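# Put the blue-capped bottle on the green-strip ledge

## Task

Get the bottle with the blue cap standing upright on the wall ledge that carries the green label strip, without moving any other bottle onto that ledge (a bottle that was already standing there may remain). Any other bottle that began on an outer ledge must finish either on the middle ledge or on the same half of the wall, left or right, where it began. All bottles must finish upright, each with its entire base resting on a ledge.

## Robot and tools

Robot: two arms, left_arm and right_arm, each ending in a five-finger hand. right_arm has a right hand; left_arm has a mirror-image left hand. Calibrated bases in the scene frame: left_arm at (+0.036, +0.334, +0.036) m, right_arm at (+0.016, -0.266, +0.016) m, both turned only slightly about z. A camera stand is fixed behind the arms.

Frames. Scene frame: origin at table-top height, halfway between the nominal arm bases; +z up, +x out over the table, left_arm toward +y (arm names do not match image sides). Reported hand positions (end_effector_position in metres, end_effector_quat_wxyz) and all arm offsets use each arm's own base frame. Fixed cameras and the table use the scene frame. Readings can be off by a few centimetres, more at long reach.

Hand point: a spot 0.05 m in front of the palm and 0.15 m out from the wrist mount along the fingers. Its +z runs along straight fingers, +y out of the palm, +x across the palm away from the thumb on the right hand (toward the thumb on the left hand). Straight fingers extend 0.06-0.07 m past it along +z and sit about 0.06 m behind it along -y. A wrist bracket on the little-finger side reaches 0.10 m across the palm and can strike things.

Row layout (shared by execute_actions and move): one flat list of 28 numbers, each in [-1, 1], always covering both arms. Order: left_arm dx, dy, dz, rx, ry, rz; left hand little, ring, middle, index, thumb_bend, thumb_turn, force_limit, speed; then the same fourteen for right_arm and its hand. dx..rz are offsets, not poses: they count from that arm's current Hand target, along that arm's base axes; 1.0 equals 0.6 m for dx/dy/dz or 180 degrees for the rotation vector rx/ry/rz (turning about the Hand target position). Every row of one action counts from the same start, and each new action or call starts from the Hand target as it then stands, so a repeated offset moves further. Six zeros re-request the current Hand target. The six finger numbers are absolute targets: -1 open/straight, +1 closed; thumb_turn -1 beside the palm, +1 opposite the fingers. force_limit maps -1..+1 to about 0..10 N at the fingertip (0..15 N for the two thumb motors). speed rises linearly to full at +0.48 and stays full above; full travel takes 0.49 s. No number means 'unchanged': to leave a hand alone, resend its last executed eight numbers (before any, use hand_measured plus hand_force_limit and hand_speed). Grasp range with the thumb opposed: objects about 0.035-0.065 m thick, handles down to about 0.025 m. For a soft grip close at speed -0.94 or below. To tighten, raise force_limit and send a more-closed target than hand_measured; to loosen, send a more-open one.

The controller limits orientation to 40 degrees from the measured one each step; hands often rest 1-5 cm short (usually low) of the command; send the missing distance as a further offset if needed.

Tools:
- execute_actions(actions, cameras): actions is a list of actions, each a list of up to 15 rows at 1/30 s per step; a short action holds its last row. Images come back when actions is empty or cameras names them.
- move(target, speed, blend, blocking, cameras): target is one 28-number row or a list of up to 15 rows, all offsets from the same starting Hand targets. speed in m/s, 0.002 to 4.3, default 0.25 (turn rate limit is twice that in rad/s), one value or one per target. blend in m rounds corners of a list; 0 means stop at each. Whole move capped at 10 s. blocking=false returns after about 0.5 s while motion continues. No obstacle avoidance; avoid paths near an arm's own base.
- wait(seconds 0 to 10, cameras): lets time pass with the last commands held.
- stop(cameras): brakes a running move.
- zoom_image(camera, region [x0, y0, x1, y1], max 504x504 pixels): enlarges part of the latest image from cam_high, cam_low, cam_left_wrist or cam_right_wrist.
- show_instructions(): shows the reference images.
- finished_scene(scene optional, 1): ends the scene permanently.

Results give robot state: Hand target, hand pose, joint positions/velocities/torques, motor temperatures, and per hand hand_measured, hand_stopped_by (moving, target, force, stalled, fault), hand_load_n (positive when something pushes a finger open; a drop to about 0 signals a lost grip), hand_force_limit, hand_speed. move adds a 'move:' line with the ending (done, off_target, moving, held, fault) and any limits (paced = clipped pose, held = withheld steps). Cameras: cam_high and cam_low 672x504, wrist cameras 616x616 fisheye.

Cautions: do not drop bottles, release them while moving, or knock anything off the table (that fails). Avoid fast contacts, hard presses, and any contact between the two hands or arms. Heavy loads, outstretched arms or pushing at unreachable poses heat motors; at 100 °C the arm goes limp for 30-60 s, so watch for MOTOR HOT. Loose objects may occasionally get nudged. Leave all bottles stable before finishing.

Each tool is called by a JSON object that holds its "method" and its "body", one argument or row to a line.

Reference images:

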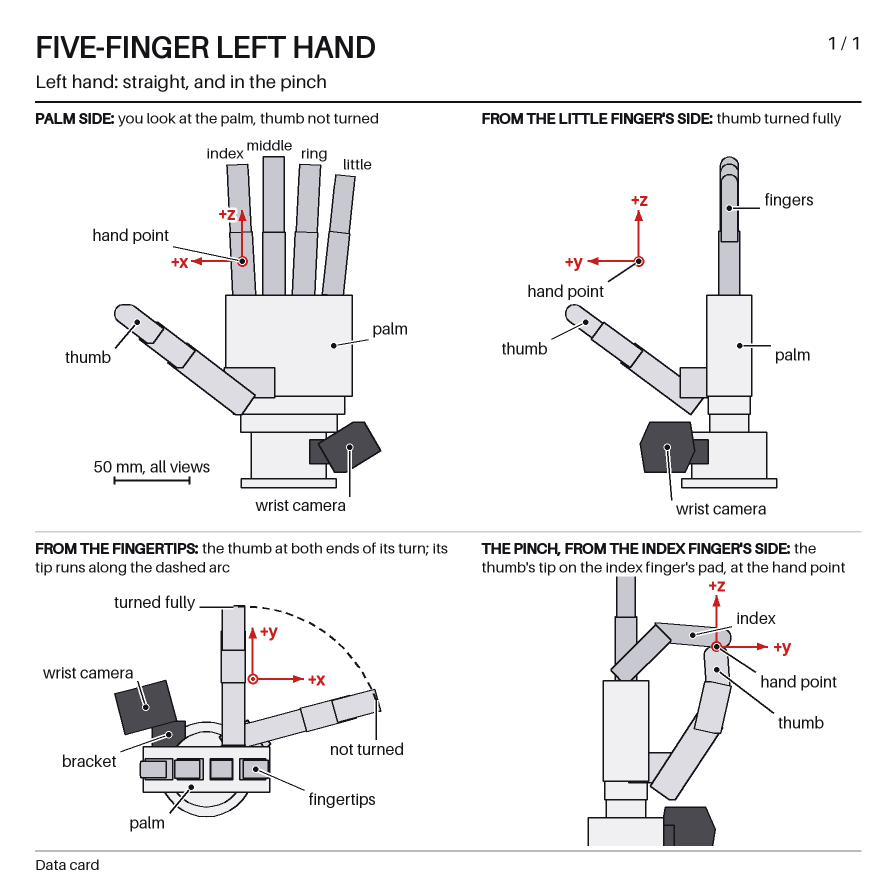

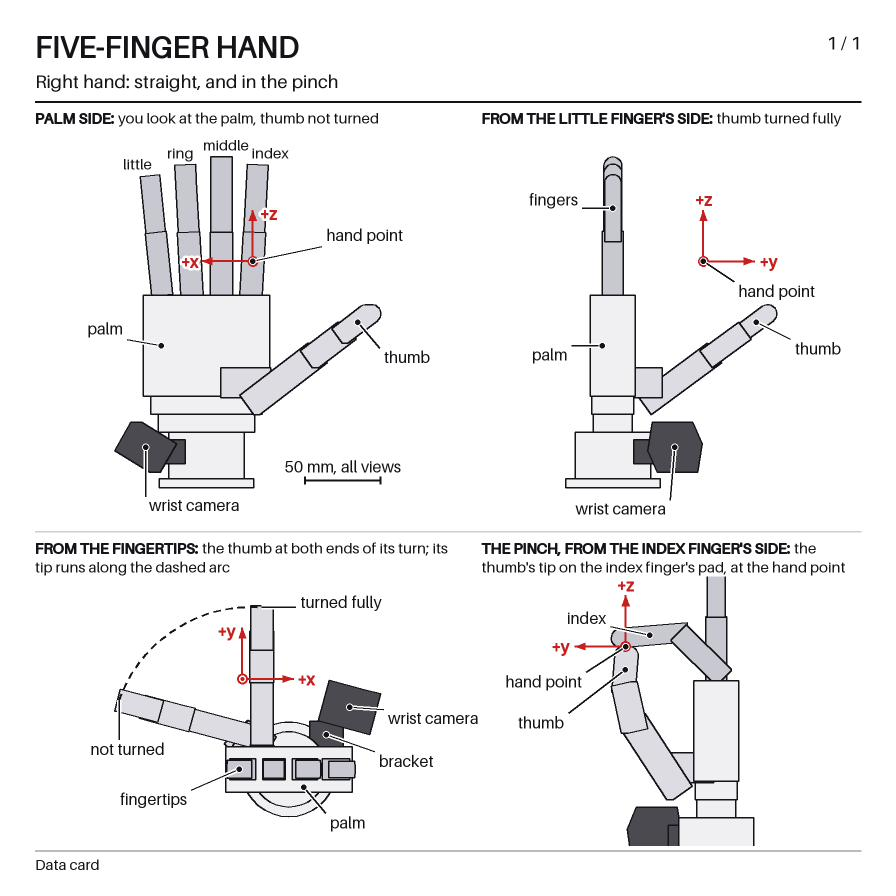

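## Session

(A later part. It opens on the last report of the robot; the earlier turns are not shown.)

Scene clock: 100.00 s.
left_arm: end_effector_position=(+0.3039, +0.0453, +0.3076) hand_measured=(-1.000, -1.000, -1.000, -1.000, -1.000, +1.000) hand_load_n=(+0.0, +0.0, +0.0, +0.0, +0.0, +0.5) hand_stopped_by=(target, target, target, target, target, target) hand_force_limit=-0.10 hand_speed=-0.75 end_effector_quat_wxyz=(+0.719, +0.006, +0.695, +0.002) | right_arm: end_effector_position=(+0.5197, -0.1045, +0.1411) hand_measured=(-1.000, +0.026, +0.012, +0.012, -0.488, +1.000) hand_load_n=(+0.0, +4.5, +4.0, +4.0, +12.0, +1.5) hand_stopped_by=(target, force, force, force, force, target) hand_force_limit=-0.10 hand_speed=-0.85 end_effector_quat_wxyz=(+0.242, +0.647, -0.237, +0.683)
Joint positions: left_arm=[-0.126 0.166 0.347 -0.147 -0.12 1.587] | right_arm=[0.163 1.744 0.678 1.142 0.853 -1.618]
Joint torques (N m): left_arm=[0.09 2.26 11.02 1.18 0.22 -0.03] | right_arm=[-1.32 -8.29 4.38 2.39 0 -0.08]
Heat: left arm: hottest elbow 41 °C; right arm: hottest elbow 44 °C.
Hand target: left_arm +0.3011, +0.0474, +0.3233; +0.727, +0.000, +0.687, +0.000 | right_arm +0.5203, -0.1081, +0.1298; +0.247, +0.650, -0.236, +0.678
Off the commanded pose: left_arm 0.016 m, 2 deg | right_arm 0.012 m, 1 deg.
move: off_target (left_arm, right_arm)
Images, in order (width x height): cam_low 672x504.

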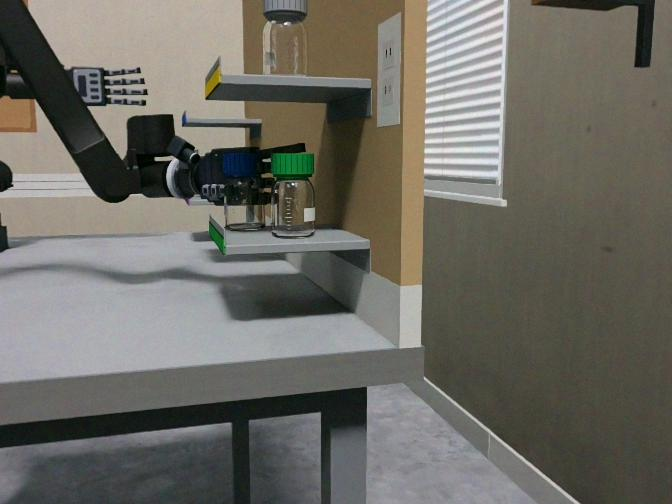

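{"method": "move", "body": {
  "target": [
    [0,0,0,0,0,0,-1,-1,-1,-1,-1,1,-0.1,-0.75,0.0,0,0.014,0,0,0,-1,-1,-1,-1,-1,1,-0.1,-0.85]
  ],
  "speed": 0.03,
  "cameras": ["cam_low","cam_right_wrist"]
}}

{"method": "zoom_image", "body": {
  "camera": "cam_low",
  "region": [200, 140, 320, 260]
}}

Scene clock: 103.03 s.
left_arm: end_effector_position=(+0.3039, +0.0453, +0.3076) hand_measured=(-1.000, -1.000, -1.000, -1.000, -1.000, +1.000) hand_load_n=(+0.0, +0.0, +0.0, +0.0, +0.0, +0.5) hand_stopped_by=(target, target, target, target, target, target) hand_force_limit=-0.10 hand_speed=-0.75 end_effector_quat_wxyz=(+0.719, +0.006, +0.695, +0.002) | right_arm: end_effector_position=(+0.5197, -0.1045, +0.1408) hand_measured=(-1.000, -1.000, -1.000, -1.000, -1.000, +1.000) hand_load_n=(+0.0, +0.0, +0.0, +0.0, +0.0, +0.0) hand_stopped_by=(target, target, target, target, target, target) hand_force_limit=-0.10 hand_speed=-0.85 end_effector_quat_wxyz=(+0.242, +0.647, -0.237, +0.683)
Joint positions: left_arm=[-0.126 0.166 0.347 -0.147 -0.12 1.587] | right_arm=[0.163 1.745 0.678 1.142 0.853 -1.618]
Joint torques (N m): left_arm=[-0.03 2.55 11.11 1.14 0.21 -0.06] | right_arm=[-1.38 -9.76 4.51 1.42 -0.02 -0.08]
Heat: left arm: hottest elbow 41 °C; right arm: hottest elbow 44 °C.
Hand target: left_arm +0.3011, +0.0474, +0.3233; +0.727, +0.000, +0.687, +0.000 | right_arm +0.5203, -0.1081, +0.1382; +0.247, +0.650, -0.236, +0.679
Off the commanded pose: left_arm 0.016 m, 2 deg | right_arm 0.004 m, 1 deg.
move: off_target (left_arm)
camera_calibration:
cam_right_wrist: T_world_to_cam=[[-0.586885, -0.772081, 0.243837, 0.194436], [-0.504757, 0.113413, -0.855779, 0.399768], [0.633076, -0.625322, -0.456274, -0.220939], [0, 0, 0, 1]] pos_world=[0.455769, -0.0333766, 0.193894]
Images, in order (width x height): cam_low 672x504, cam_right_wrist 616x616.

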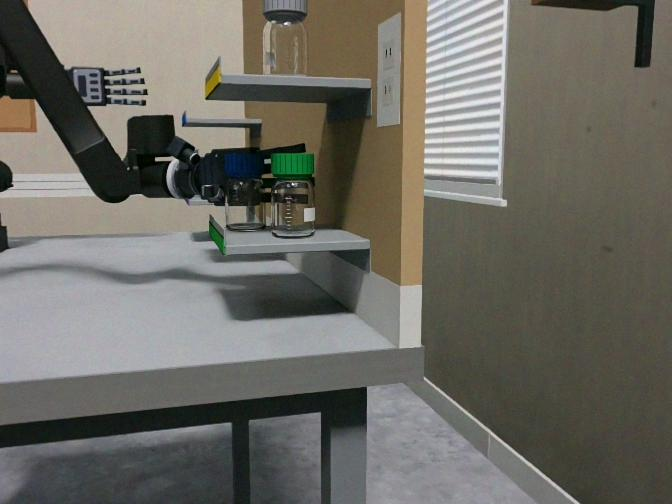

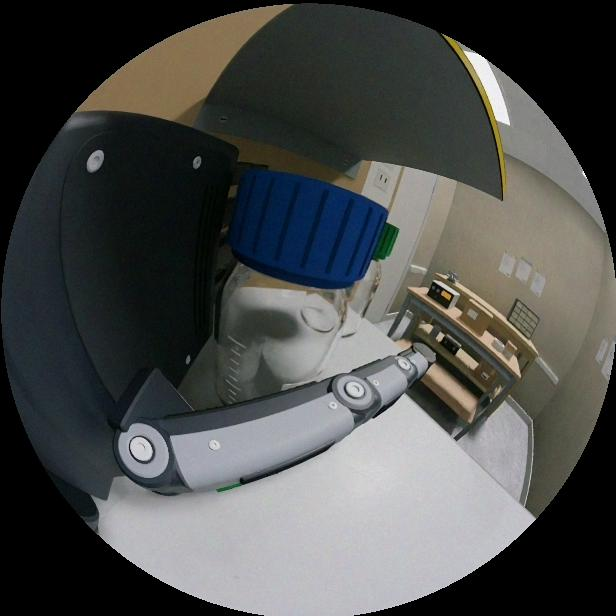

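Scaled by 4.200 from the camera's 672x504 image, which has a finer 960x720 frame.

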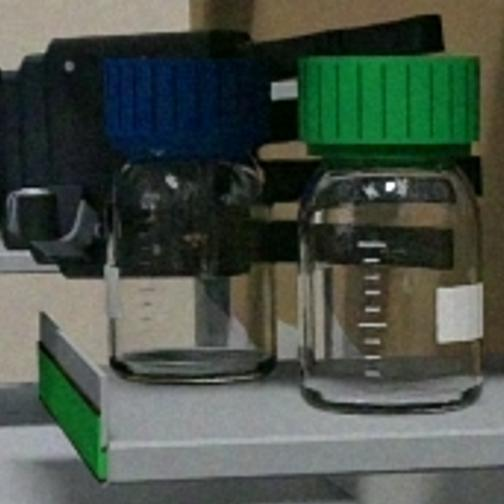

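{"method": "move", "body": {
  "target": [
    [0,0,0,0,0,0,-1,-1,-1,-1,-1,1,-0.1,-0.75,-0.06,0.05,0.025,0,0,0,-1,-1,-1,-1,-1,1,-0.1,-0.85],
    [0,0,0,0,0,0,-1,-1,-1,-1,-1,1,-0.1,-0.75,-0.22,0.185,0.03,0,0,0,-1,-1,-1,-1,-1,1,-0.1,-0.85]
  ],
  "speed": [0.04,0.08],
  "blend": [0.01,0],
  "cameras": ["cam_low","cam_right_wrist","cam_high"]
}}

{"method": "zoom_image", "body": {
  "camera": "cam_low",
  "region": [200, 140, 320, 260]
}}

Scene clock: 106.93 s.
left_arm: end_effector_position=(+0.3039, +0.0453, +0.3076) hand_measured=(-1.000, -1.000, -1.000, -1.000, -1.000, +1.000) hand_load_n=(+0.0, +0.0, +0.0, +0.0, +0.0, +0.5) hand_stopped_by=(target, target, target, target, target, target) hand_force_limit=-0.10 hand_speed=-0.75 end_effector_quat_wxyz=(+0.719, +0.006, +0.695, +0.002) | right_arm: end_effector_position=(+0.3914, +0.0018, +0.1512) hand_measured=(-1.000, -1.000, -1.000, -1.000, -1.000, +1.000) hand_load_n=(+0.0, +0.0, +0.0, +0.5, +0.0, +0.5) hand_stopped_by=(target, target, target, target, target, target) hand_force_limit=-0.10 hand_speed=-0.85 end_effector_quat_wxyz=(+0.253, +0.655, -0.234, +0.673)
Joint positions: left_arm=[-0.126 0.166 0.347 -0.147 -0.12 1.587] | right_arm=[0.555 1.568 0.455 1.223 1.256 -1.691]
Joint torques (N m): left_arm=[-0.03 2.37 11.04 1.26 0.23 -0.04] | right_arm=[-0.15 -8.23 3.28 2.21 0.1 -0.15]
Heat: left arm: hottest elbow 41 °C; right arm: hottest elbow 44 °C.
Hand target: left_arm +0.3011, +0.0474, +0.3233; +0.727, +0.000, +0.687, +0.000 | right_arm +0.3884, +0.0030, +0.1562; +0.247, +0.650, -0.236, +0.678
Off the commanded pose: left_arm 0.016 m, 2 deg | right_arm 0.006 m, 1 deg.
move: off_target (left_arm)
camera_calibration:
cam_right_wrist: T_world_to_cam=[[-0.588207, -0.763052, 0.267887, 0.195619], [-0.527752, 0.111189, -0.842089, 0.338715], [0.612772, -0.636701, -0.468105, -0.0587798], [0, 0, 0, 1]] pos_world=[0.329841, 0.0741809, 0.20531]
Images, in order (width x height): cam_high 672x504, cam_low 672x504, cam_right_wrist 616x616.

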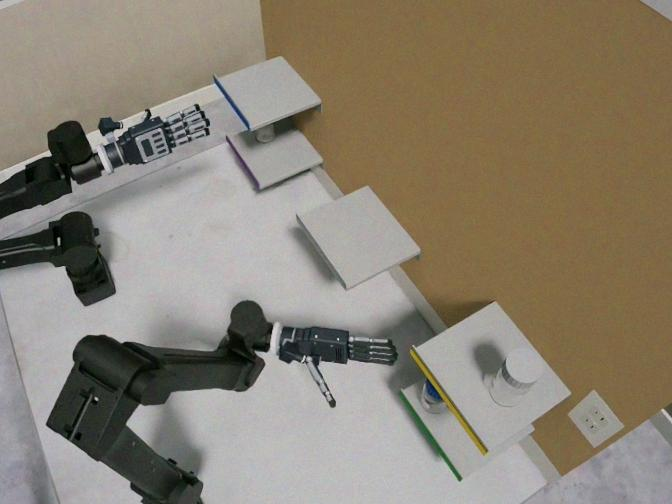

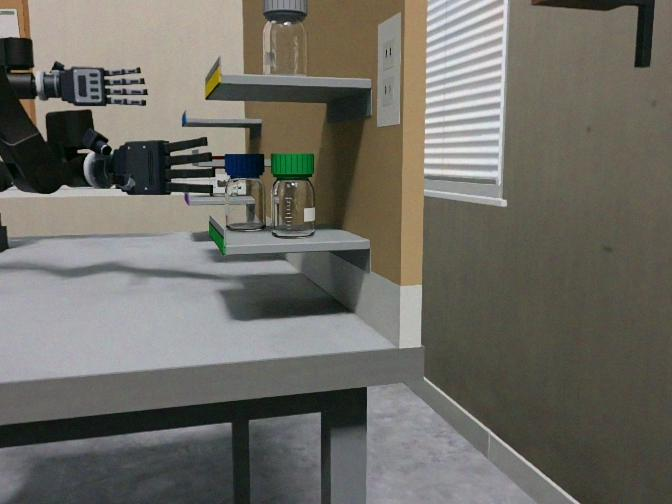

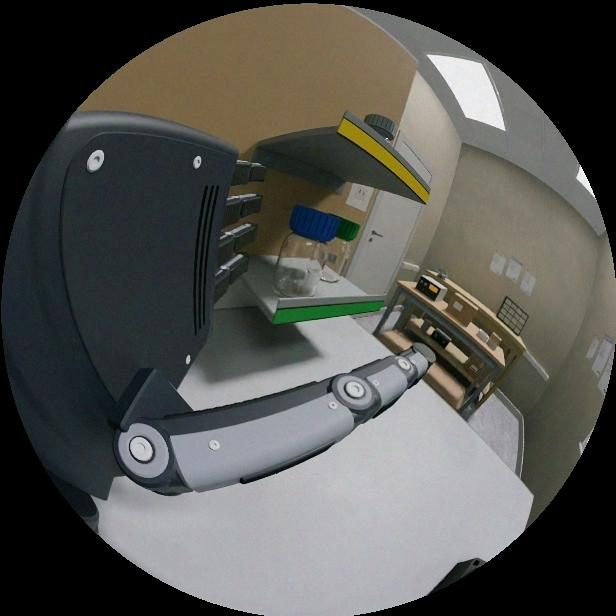

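Scaled by 4.200 from the camera's 672x504 image, which has a finer 960x720 frame.

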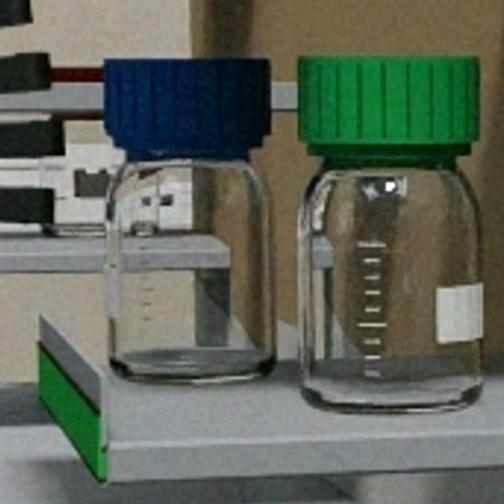

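{"method": "wait", "body": {
  "seconds": 0.3,
  "cameras": ["cam_high", "cam_low", "cam_right_wrist"]
}}

Scene clock: 109.53 s.
left_arm: end_effector_position=(+0.3039, +0.0453, +0.3076) hand_measured=(-1.000, -1.000, -1.000, -1.000, -1.000, +1.000) hand_load_n=(+0.0, +0.0, +0.0, +0.0, +0.0, +0.0) hand_stopped_by=(target, target, target, target, target, target) hand_force_limit=-0.10 hand_speed=-0.75 end_effector_quat_wxyz=(+0.719, +0.006, +0.695, +0.002) | right_arm: end_effector_position=(+0.3914, +0.0017, +0.1512) hand_measured=(-1.000, -1.000, -1.000, -1.000, -1.000, +1.000) hand_load_n=(+0.0, +0.0, +0.0, +0.0, +0.0, +0.0) hand_stopped_by=(target, target, target, target, target, target) hand_force_limit=-0.10 hand_speed=-0.85 end_effector_quat_wxyz=(+0.253, +0.655, -0.234, +0.673)
Joint positions: left_arm=[-0.126 0.166 0.347 -0.147 -0.12 1.587] | right_arm=[0.555 1.568 0.455 1.223 1.256 -1.691]
Joint torques (N m): left_arm=[0.15 2.32 11.11 1.16 0.2 -0.04] | right_arm=[-0.21 -8.23 3.28 2.22 0.1 -0.16]
Heat: left arm: hottest elbow 41 °C; right arm: hottest elbow 44 °C.
Hand target: left_arm +0.3011, +0.0474, +0.3233; +0.727, +0.000, +0.687, +0.000 | right_arm +0.3884, +0.0030, +0.1562; +0.247, +0.650, -0.236, +0.678
Off the commanded pose: left_arm 0.016 m, 2 deg | right_arm 0.006 m, 1 deg.
wait: 0.30 s; at rest from the start
camera_calibration:
cam_right_wrist: T_world_to_cam=[[-0.588119, -0.762851, 0.268654, 0.19539], [-0.528174, 0.110707, -0.841889, 0.338932], [0.612494, -0.637027, -0.468026, -0.0586339], [0, 0, 0, 1]] pos_world=[0.32984, 0.0741802, 0.205408]
Images, in order (width x height): cam_high 672x504, cam_low 672x504, cam_right_wrist 616x616.

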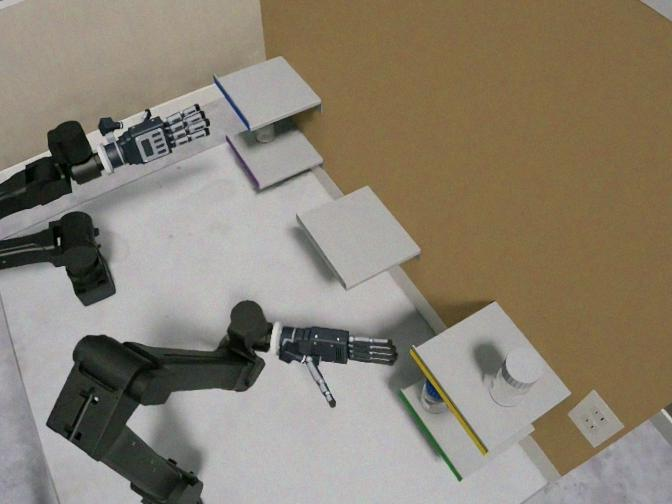

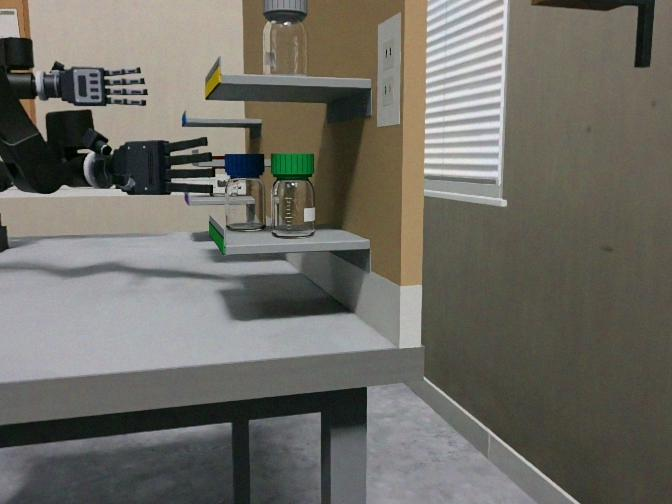

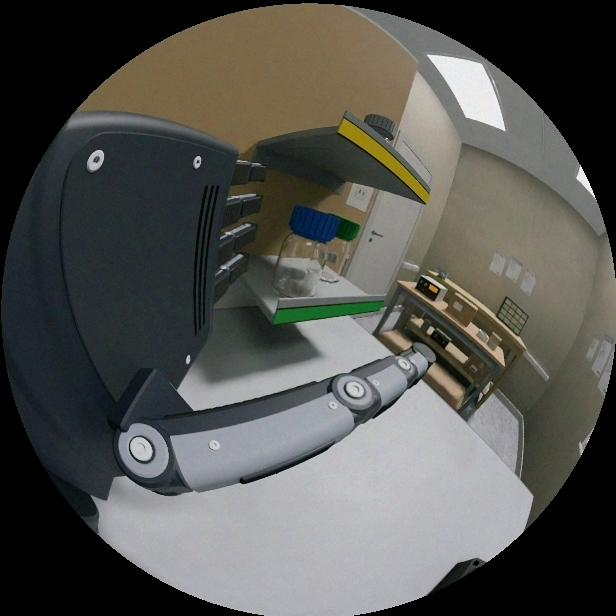

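{"method": "finished_scene", "body": {

}}

The scene is finished: the task was done.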